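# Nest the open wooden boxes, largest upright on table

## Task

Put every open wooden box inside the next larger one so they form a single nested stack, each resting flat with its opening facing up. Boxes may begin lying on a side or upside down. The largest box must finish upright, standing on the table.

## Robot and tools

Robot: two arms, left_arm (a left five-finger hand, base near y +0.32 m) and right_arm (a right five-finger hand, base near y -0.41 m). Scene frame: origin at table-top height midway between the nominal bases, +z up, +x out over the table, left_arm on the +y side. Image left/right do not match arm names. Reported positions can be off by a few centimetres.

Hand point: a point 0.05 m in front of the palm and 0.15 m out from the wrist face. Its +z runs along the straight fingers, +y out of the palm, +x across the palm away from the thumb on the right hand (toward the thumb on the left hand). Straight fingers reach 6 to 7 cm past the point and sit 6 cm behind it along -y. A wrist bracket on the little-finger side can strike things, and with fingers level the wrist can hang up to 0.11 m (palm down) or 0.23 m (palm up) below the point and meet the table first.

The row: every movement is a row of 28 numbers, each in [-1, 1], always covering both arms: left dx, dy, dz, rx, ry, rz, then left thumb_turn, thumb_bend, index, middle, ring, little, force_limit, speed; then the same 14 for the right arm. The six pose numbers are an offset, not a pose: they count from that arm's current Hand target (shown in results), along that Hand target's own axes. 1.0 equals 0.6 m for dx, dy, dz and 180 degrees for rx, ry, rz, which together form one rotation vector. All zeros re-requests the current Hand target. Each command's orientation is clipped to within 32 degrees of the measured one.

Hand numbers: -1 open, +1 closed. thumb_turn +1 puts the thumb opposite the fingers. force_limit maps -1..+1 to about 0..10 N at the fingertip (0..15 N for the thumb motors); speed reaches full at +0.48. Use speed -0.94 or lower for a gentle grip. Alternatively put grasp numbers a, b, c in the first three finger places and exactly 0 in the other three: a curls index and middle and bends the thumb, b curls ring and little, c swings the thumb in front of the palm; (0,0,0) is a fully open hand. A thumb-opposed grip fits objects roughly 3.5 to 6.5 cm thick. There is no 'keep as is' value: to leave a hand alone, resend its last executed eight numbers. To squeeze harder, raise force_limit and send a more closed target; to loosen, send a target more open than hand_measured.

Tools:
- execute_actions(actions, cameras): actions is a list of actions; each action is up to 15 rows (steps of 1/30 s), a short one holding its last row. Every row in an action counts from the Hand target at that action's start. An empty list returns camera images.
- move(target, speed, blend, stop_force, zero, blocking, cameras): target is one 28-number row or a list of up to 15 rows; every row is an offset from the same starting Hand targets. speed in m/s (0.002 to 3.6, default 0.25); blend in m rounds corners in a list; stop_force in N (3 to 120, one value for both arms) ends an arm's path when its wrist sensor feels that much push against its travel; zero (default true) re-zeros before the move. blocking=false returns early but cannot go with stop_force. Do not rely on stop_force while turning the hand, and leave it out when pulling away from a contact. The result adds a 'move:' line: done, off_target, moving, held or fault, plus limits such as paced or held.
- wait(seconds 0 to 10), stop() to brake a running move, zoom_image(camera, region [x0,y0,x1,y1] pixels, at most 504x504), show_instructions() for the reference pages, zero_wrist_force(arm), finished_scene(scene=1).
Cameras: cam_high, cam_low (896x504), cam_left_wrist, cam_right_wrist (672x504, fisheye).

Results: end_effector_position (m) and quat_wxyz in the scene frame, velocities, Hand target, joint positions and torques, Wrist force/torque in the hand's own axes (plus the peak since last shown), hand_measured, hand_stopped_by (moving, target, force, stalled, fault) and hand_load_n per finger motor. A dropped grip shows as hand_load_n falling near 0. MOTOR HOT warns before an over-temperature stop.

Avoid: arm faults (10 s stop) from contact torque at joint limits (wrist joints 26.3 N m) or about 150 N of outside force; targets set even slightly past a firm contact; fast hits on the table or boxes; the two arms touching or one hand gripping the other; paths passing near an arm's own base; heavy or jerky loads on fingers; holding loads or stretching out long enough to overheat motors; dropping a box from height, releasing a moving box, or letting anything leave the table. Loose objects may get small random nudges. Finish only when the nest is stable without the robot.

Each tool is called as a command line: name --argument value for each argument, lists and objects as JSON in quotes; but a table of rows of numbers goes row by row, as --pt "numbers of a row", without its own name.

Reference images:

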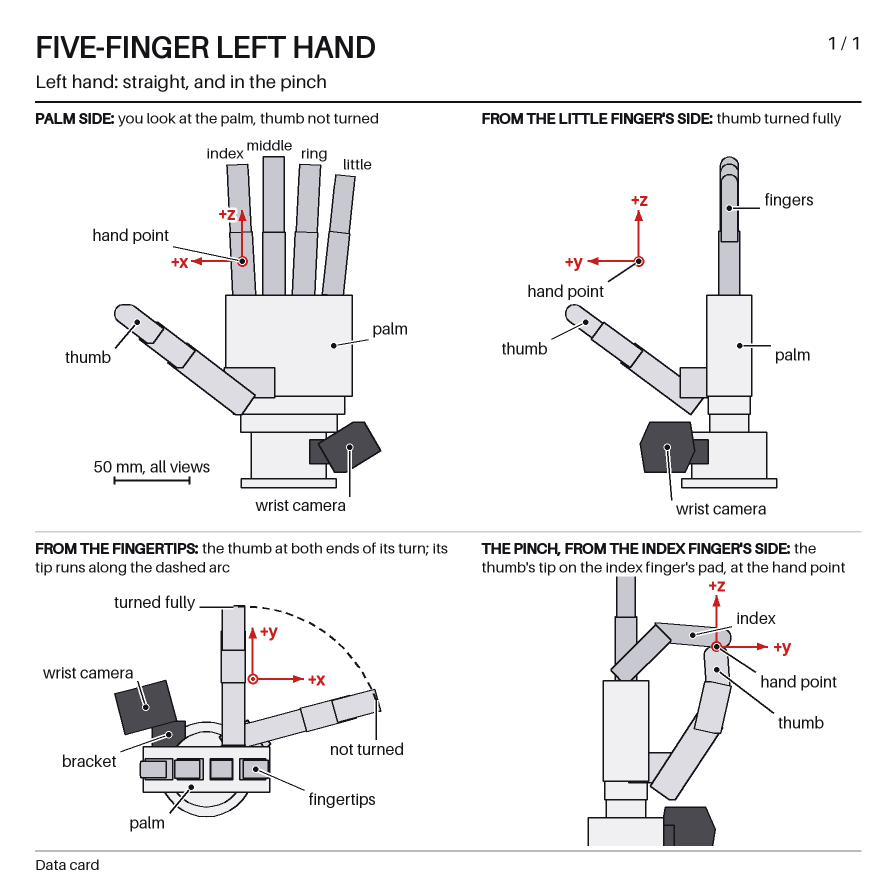

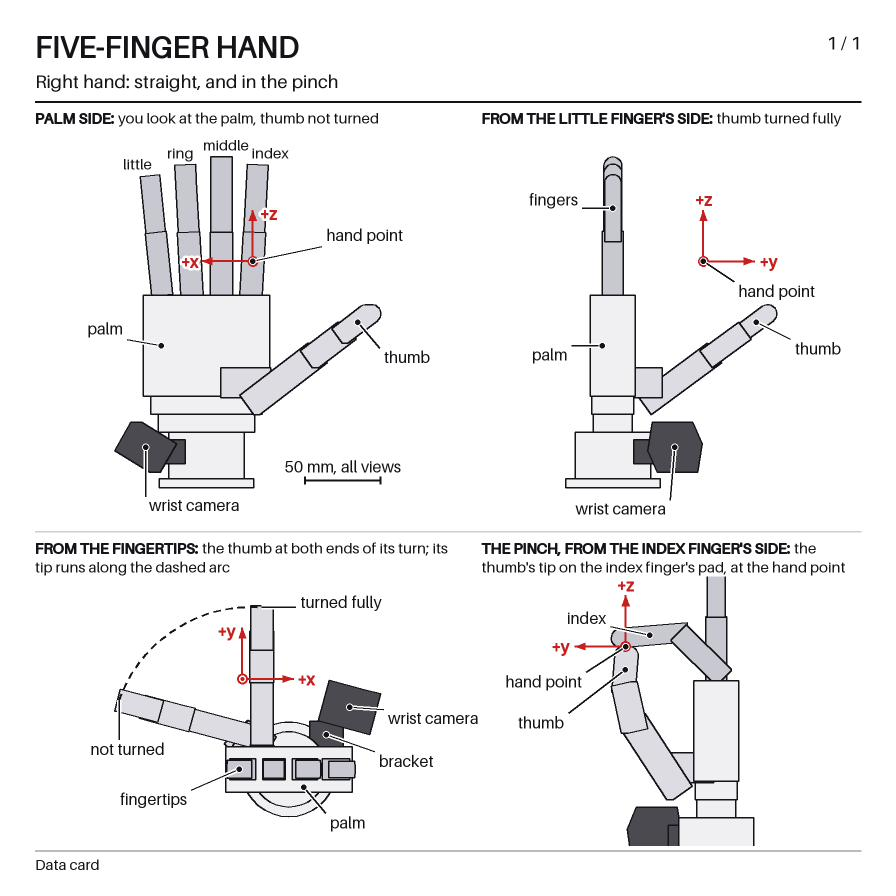

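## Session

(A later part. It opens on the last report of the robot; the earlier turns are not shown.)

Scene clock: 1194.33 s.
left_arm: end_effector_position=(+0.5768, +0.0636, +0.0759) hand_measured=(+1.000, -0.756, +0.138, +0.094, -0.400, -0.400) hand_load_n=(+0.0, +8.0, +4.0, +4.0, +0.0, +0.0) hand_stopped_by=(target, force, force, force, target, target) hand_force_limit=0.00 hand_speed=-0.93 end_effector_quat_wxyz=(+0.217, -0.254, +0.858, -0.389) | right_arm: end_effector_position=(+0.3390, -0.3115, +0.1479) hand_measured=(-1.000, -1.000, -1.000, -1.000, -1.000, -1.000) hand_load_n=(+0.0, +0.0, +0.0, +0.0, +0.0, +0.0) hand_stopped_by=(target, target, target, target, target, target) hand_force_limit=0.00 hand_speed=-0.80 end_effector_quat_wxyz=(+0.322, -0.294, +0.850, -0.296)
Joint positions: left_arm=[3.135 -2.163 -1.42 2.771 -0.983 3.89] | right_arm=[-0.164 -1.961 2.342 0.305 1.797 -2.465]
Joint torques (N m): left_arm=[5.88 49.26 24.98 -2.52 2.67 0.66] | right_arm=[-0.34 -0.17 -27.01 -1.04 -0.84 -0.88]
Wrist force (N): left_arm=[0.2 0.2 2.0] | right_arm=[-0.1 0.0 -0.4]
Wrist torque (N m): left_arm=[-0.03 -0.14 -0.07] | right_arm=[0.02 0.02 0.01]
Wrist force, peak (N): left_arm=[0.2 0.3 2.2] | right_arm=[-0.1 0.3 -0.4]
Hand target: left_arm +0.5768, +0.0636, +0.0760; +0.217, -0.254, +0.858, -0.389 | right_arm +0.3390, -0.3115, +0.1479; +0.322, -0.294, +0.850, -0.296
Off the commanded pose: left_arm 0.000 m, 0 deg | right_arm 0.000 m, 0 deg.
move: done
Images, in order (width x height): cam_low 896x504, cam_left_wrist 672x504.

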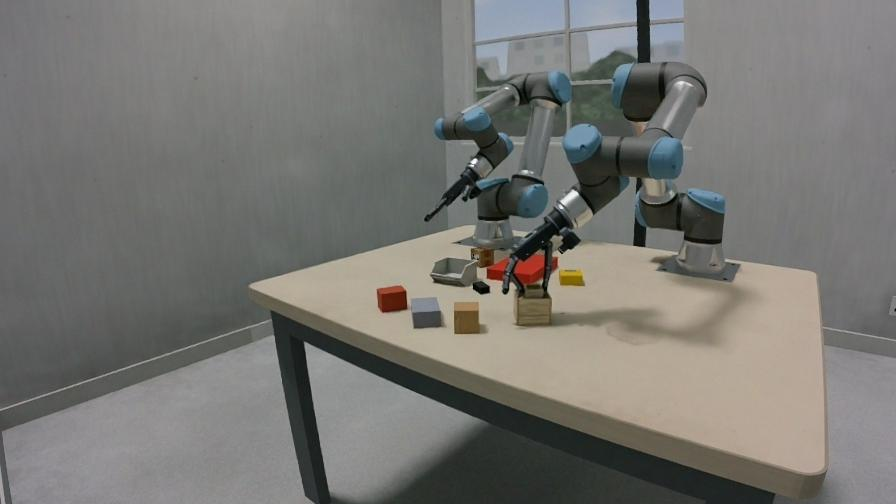

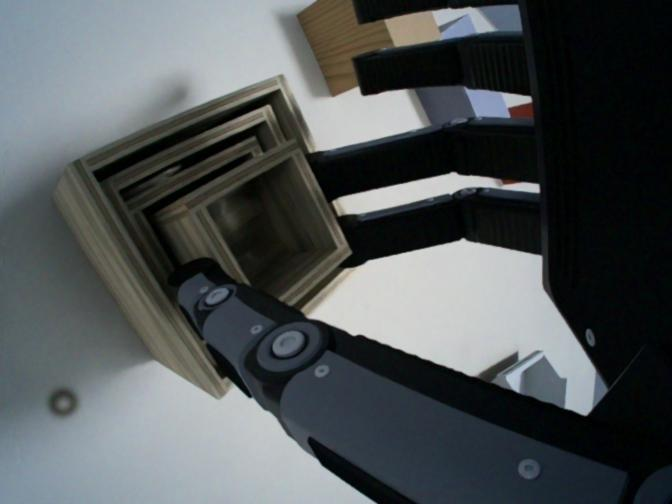

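zoom_image --camera "cam_left_wrist" --region '[100, 110, 220, 230]'

zoom_image --camera "cam_left_wrist" --region '[50, 70, 360, 390]'

zoom_image --camera "cam_low" --region '[512, 278, 554, 306]'

Scaled by 4.200 from the camera's 672x504 image, which has a finer 960x720 frame.

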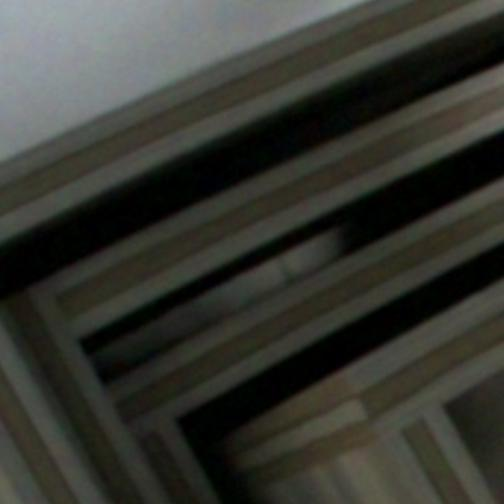

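Scaled by 1.575 from the camera's 672x504 image, which has a finer 960x720 frame.

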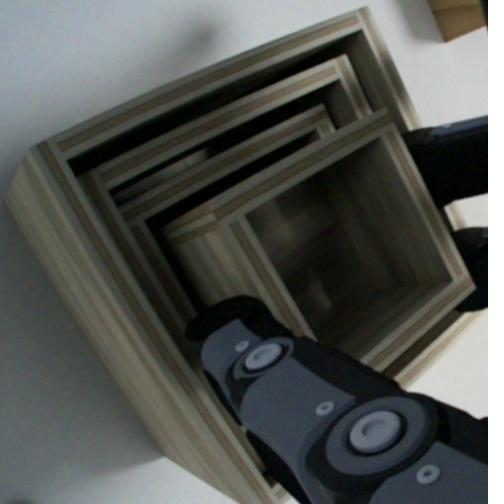

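Scaled by 12.000 from the camera's 896x504 image, which has a finer 1280x720 frame.

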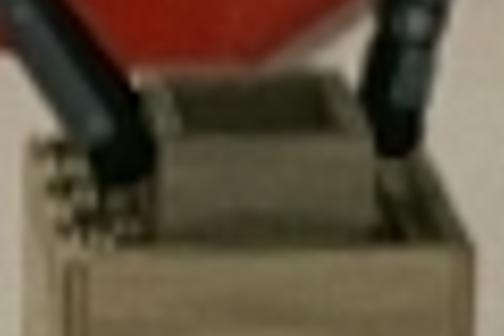

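move --target '[0.00098,0.00441,0.00342,0,0,0,1,-0.5,0.4,0.4,-0.4,-0.4,0,-0.93,0,0,0,0,0,0,-1,-1,-1,-1,-1,-1,0,-0.8]' --stop_force 3 --speed 0.012 --cameras '["cam_left_wrist","cam_low"]'

Scene clock: 1214.80 s.
left_arm: end_effector_position=(+0.5768, +0.0636, +0.0725) hand_measured=(+1.000, -0.756, +0.138, +0.094, -0.400, -0.400) hand_load_n=(+0.0, +8.0, +4.5, +4.0, +0.0, +0.0) hand_stopped_by=(target, force, force, force, target, target) hand_force_limit=0.00 hand_speed=-0.93 end_effector_quat_wxyz=(+0.217, -0.254, +0.858, -0.389) | right_arm: end_effector_position=(+0.3390, -0.3115, +0.1479) hand_measured=(-1.000, -1.000, -1.000, -1.000, -1.000, -1.000) hand_load_n=(+0.0, +0.0, +0.0, +0.0, +0.0, +0.0) hand_stopped_by=(target, target, target, target, target, target) hand_force_limit=0.00 hand_speed=-0.80 end_effector_quat_wxyz=(+0.322, -0.294, +0.850, -0.296)
Joint positions: left_arm=[3.135 -2.166 -1.424 2.779 -0.983 3.89] | right_arm=[-0.164 -1.961 2.342 0.305 1.797 -2.465]
Joint torques (N m): left_arm=[6.2 38.19 17.05 -2.2 2.6 -1.13] | right_arm=[-0.95 0.08 -26.52 -0.88 -1.02 -0.85]
Wrist force (N): left_arm=[0.2 0.2 2.0] | right_arm=[0.2 0.2 -0.2]
Wrist torque (N m): left_arm=[-0.05 -0.13 -0.07] | right_arm=[0.04 -0.03 0.03]
Wrist force, peak (N): left_arm=[0.2 0.6 2.2] | right_arm=[0.0 -0.4 -0.4]
Hand target: left_arm +0.5768, +0.0636, +0.0726; +0.217, -0.254, +0.858, -0.389 | right_arm +0.3390, -0.3115, +0.1479; +0.322, -0.294, +0.850, -0.296
Off the commanded pose: left_arm 0.000 m, 0 deg | right_arm 0.000 m, 0 deg.
move: done
Images, in order (width x height): cam_low 896x504, cam_left_wrist 672x504.

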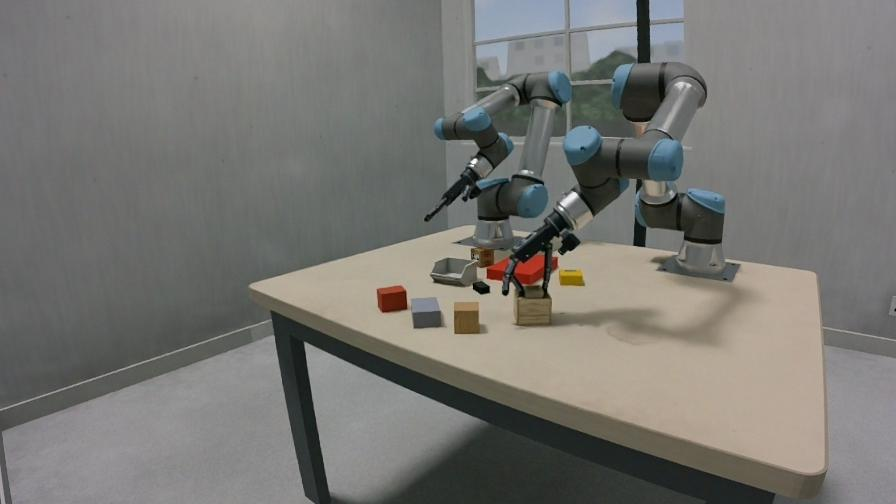

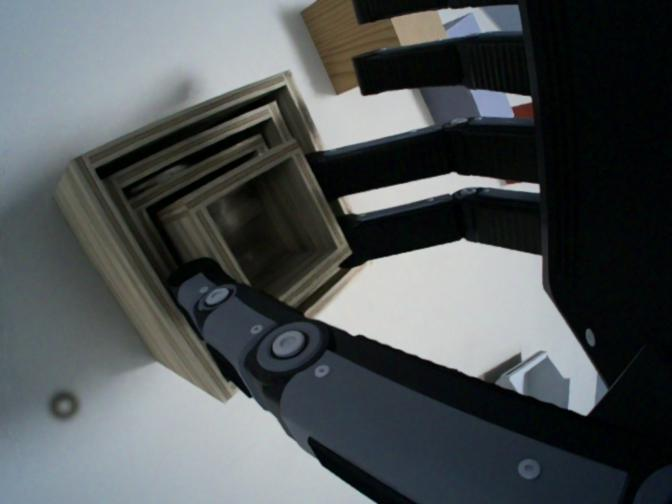

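move --target '[0,0,0,0,0,0,1,-0.84,0.07,0.03,-0.4,-0.4,0,-0.98,0,0,0,0,0,0,-1,-1,-1,-1,-1,-1,0,-0.8]' --cameras '["cam_left_wrist","cam_low"]'

Scene clock: 1221.13 s.
left_arm: end_effector_position=(+0.5768, +0.0636, +0.0726) hand_measured=(+1.000, -0.838, +0.070, +0.030, -0.400, -0.400) hand_load_n=(-1.0, -4.0, +0.0, -2.0, +0.0, +0.0) hand_stopped_by=(target, moving, target, target, target, target) hand_force_limit=0.00 hand_speed=-0.98 end_effector_quat_wxyz=(+0.217, -0.254, +0.858, -0.389) | right_arm: end_effector_position=(+0.3390, -0.3115, +0.1479) hand_measured=(-1.000, -1.000, -1.000, -1.000, -1.000, -1.000) hand_load_n=(+0.0, +0.0, +0.0, +0.0, +0.0, +0.0) hand_stopped_by=(target, target, target, target, target, target) hand_force_limit=0.00 hand_speed=-0.80 end_effector_quat_wxyz=(+0.322, -0.294, +0.850, -0.296)
Joint positions: left_arm=[3.135 -2.166 -1.424 2.779 -0.983 3.89] | right_arm=[-0.164 -1.961 2.342 0.305 1.797 -2.465]
Joint torques (N m): left_arm=[4.89 48.78 25.59 -1.34 2.31 -1.04] | right_arm=[-0.59 1.03 -27.43 -0.91 -0.84 -0.94]
Wrist force (N): left_arm=[-0.2 -3.4 1.1] | right_arm=[0.2 0.1 -0.2]
Wrist torque (N m): left_arm=[-0.15 -0.13 -0.03] | right_arm=[0.02 -0.03 0.03]
Wrist force, peak (N): left_arm=[-0.2 -3.4 1.1] | right_arm=[0.2 0.1 -0.4]
Hand target: left_arm +0.5768, +0.0636, +0.0726; +0.217, -0.254, +0.858, -0.389 | right_arm +0.3390, -0.3115, +0.1479; +0.322, -0.294, +0.850, -0.296
Off the commanded pose: left_arm 0.000 m, 0 deg | right_arm 0.000 m, 0 deg.
move: done
Images, in order (width x height): cam_low 896x504, cam_left_wrist 672x504.

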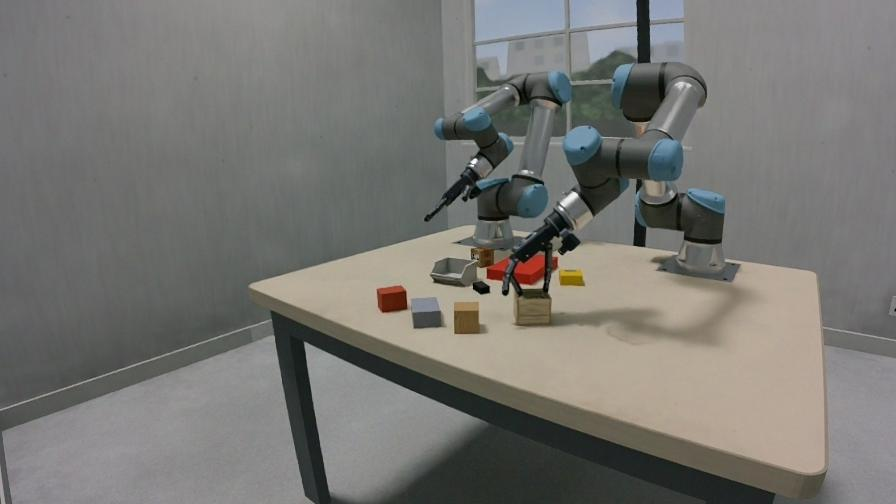

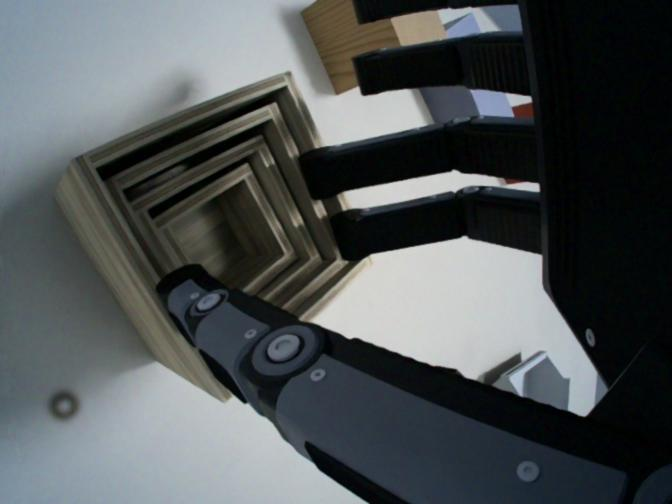

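move --pt "-0.0058 -0.0259 -0.0201 0 0 0 1 -0.84 0.07 0.03 -0.4 -0.4 0 -0.98 0 0 0 0 0 0 -1 -1 -1 -1 -1 -1 0 -0.8" --pt "-0.0289 -0.1297 -0.1006 0 0 0 1 -0.84 0.07 0.03 -0.4 -0.4 0 -0.98 0 0 0 0 0 0 -1 -1 -1 -1 -1 -1 0 -0.8" --speed '[0.03,0.12]' --blend '[0.005,0]' --cameras '["all"]'

Scene clock: 1227.27 s.
left_arm: end_effector_position=(+0.5768, +0.0636, +0.1726) hand_measured=(+1.000, -0.838, +0.070, +0.030, -0.400, -0.400) hand_load_n=(+0.0, +0.0, -0.5, +0.0, +0.0, +0.0) hand_stopped_by=(target, target, target, target, target, target) hand_force_limit=0.00 hand_speed=-0.98 end_effector_quat_wxyz=(+0.217, -0.254, +0.858, -0.389) | right_arm: end_effector_position=(+0.3390, -0.3115, +0.1479) hand_measured=(-1.000, -1.000, -1.000, -1.000, -1.000, -1.000) hand_load_n=(+0.0, +0.0, +0.0, +0.0, +0.0, +0.0) hand_stopped_by=(target, target, target, target, target, target) hand_force_limit=0.00 hand_speed=-0.80 end_effector_quat_wxyz=(+0.322, -0.294, +0.850, -0.296)
Joint positions: left_arm=[3.135 -2.086 -1.282 2.556 -0.983 3.89] | right_arm=[-0.164 -1.961 2.342 0.305 1.797 -2.465]
Joint torques (N m): left_arm=[-5.43 26.33 9.52 -0.63 -0.94 1.06] | right_arm=[-0.53 0.6 -27.07 -1.07 -0.89 -0.93]
Wrist force (N): left_arm=[0.1 0.2 1.6] | right_arm=[0.0 0.1 0.0]
Wrist torque (N m): left_arm=[-0.03 -0.13 -0.08] | right_arm=[0.02 -0.01 0.02]
Wrist force, peak (N): left_arm=[-0.2 -3.6 1.2] | right_arm=[-0.2 0.3 -0.5]
Hand target: left_arm +0.5768, +0.0636, +0.1726; +0.217, -0.254, +0.858, -0.389 | right_arm +0.3390, -0.3115, +0.1479; +0.322, -0.294, +0.850, -0.296
Off the commanded pose: left_arm 0.000 m, 0 deg | right_arm 0.000 m, 0 deg.
move: done

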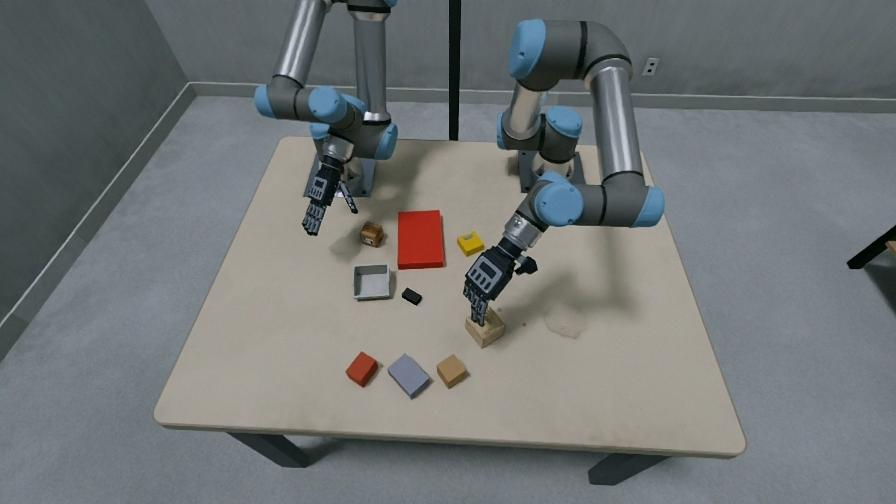

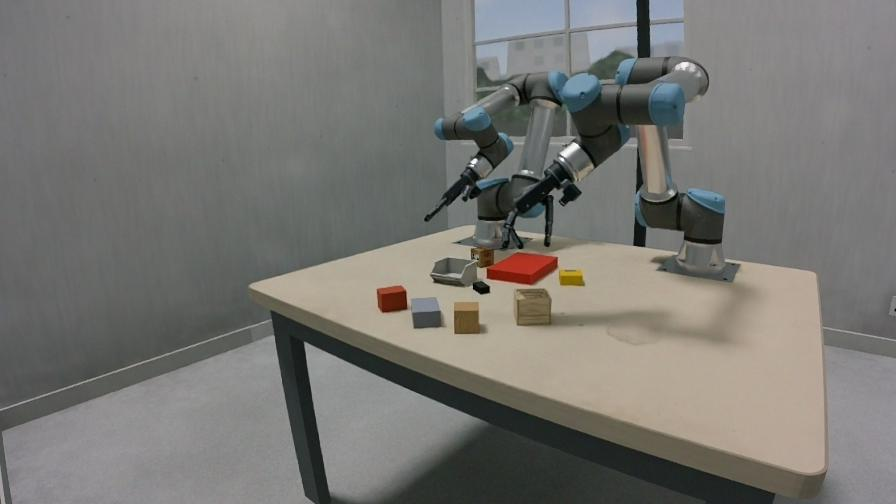

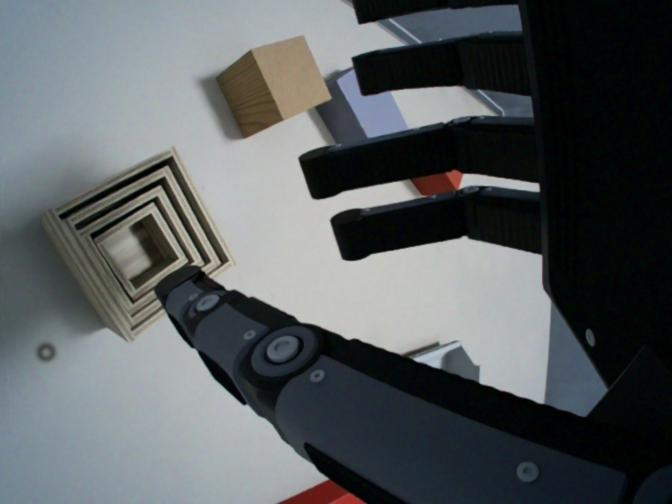

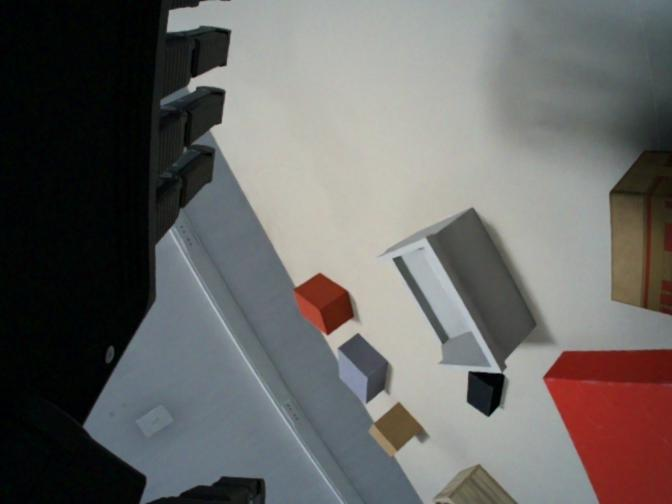

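zoom_image --camera "cam_left_wrist" --region '[30, 140, 250, 350]'

zoom_image --camera "cam_low" --region '[505, 280, 561, 330]'

zoom_image --camera "cam_high" --region '[455, 295, 515, 355]'

zoom_image --camera "cam_high" --region '[280, 200, 520, 420]'

Scaled by 2.291 from the camera's 672x504 image, which has a finer 960x720 frame.

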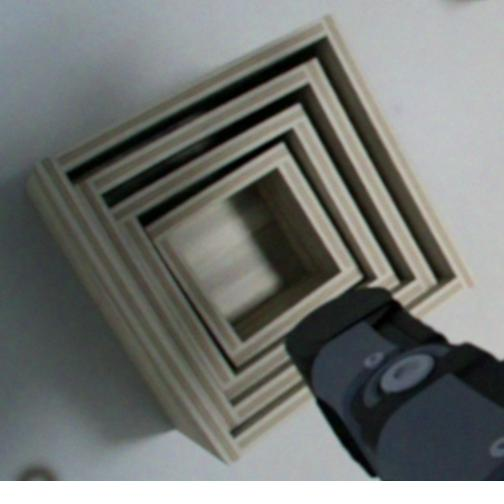

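Scaled by 9.000 from the camera's 896x504 image, which has a finer 1280x720 frame.

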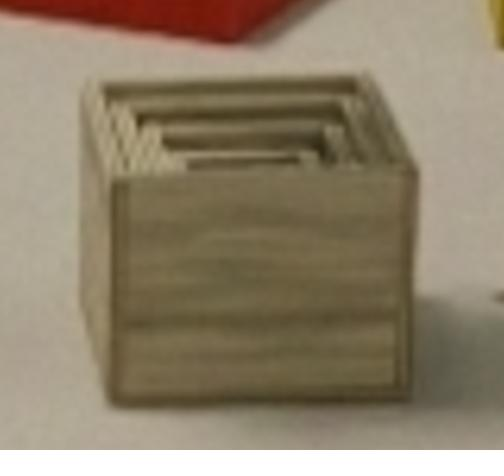

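Scaled by 8.400 from the camera's 896x504 image, which has a finer 1280x720 frame.

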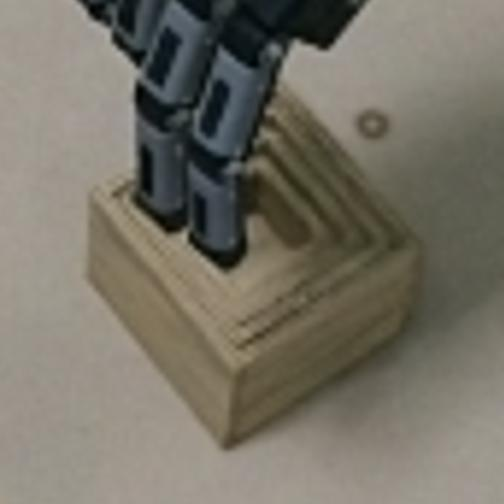

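Scaled by 2.100 from the camera's 896x504 image, which has a finer 1280x720 frame.

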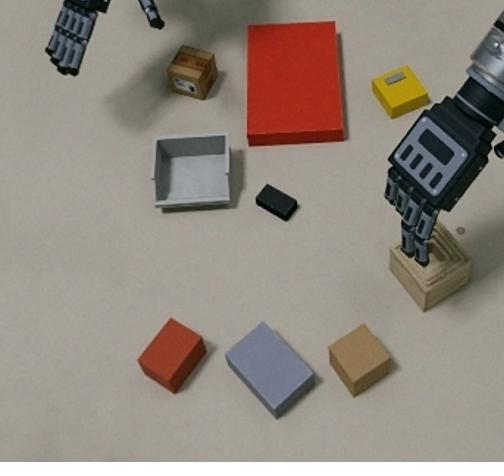

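finished_scene

The scene is finished: the task was done.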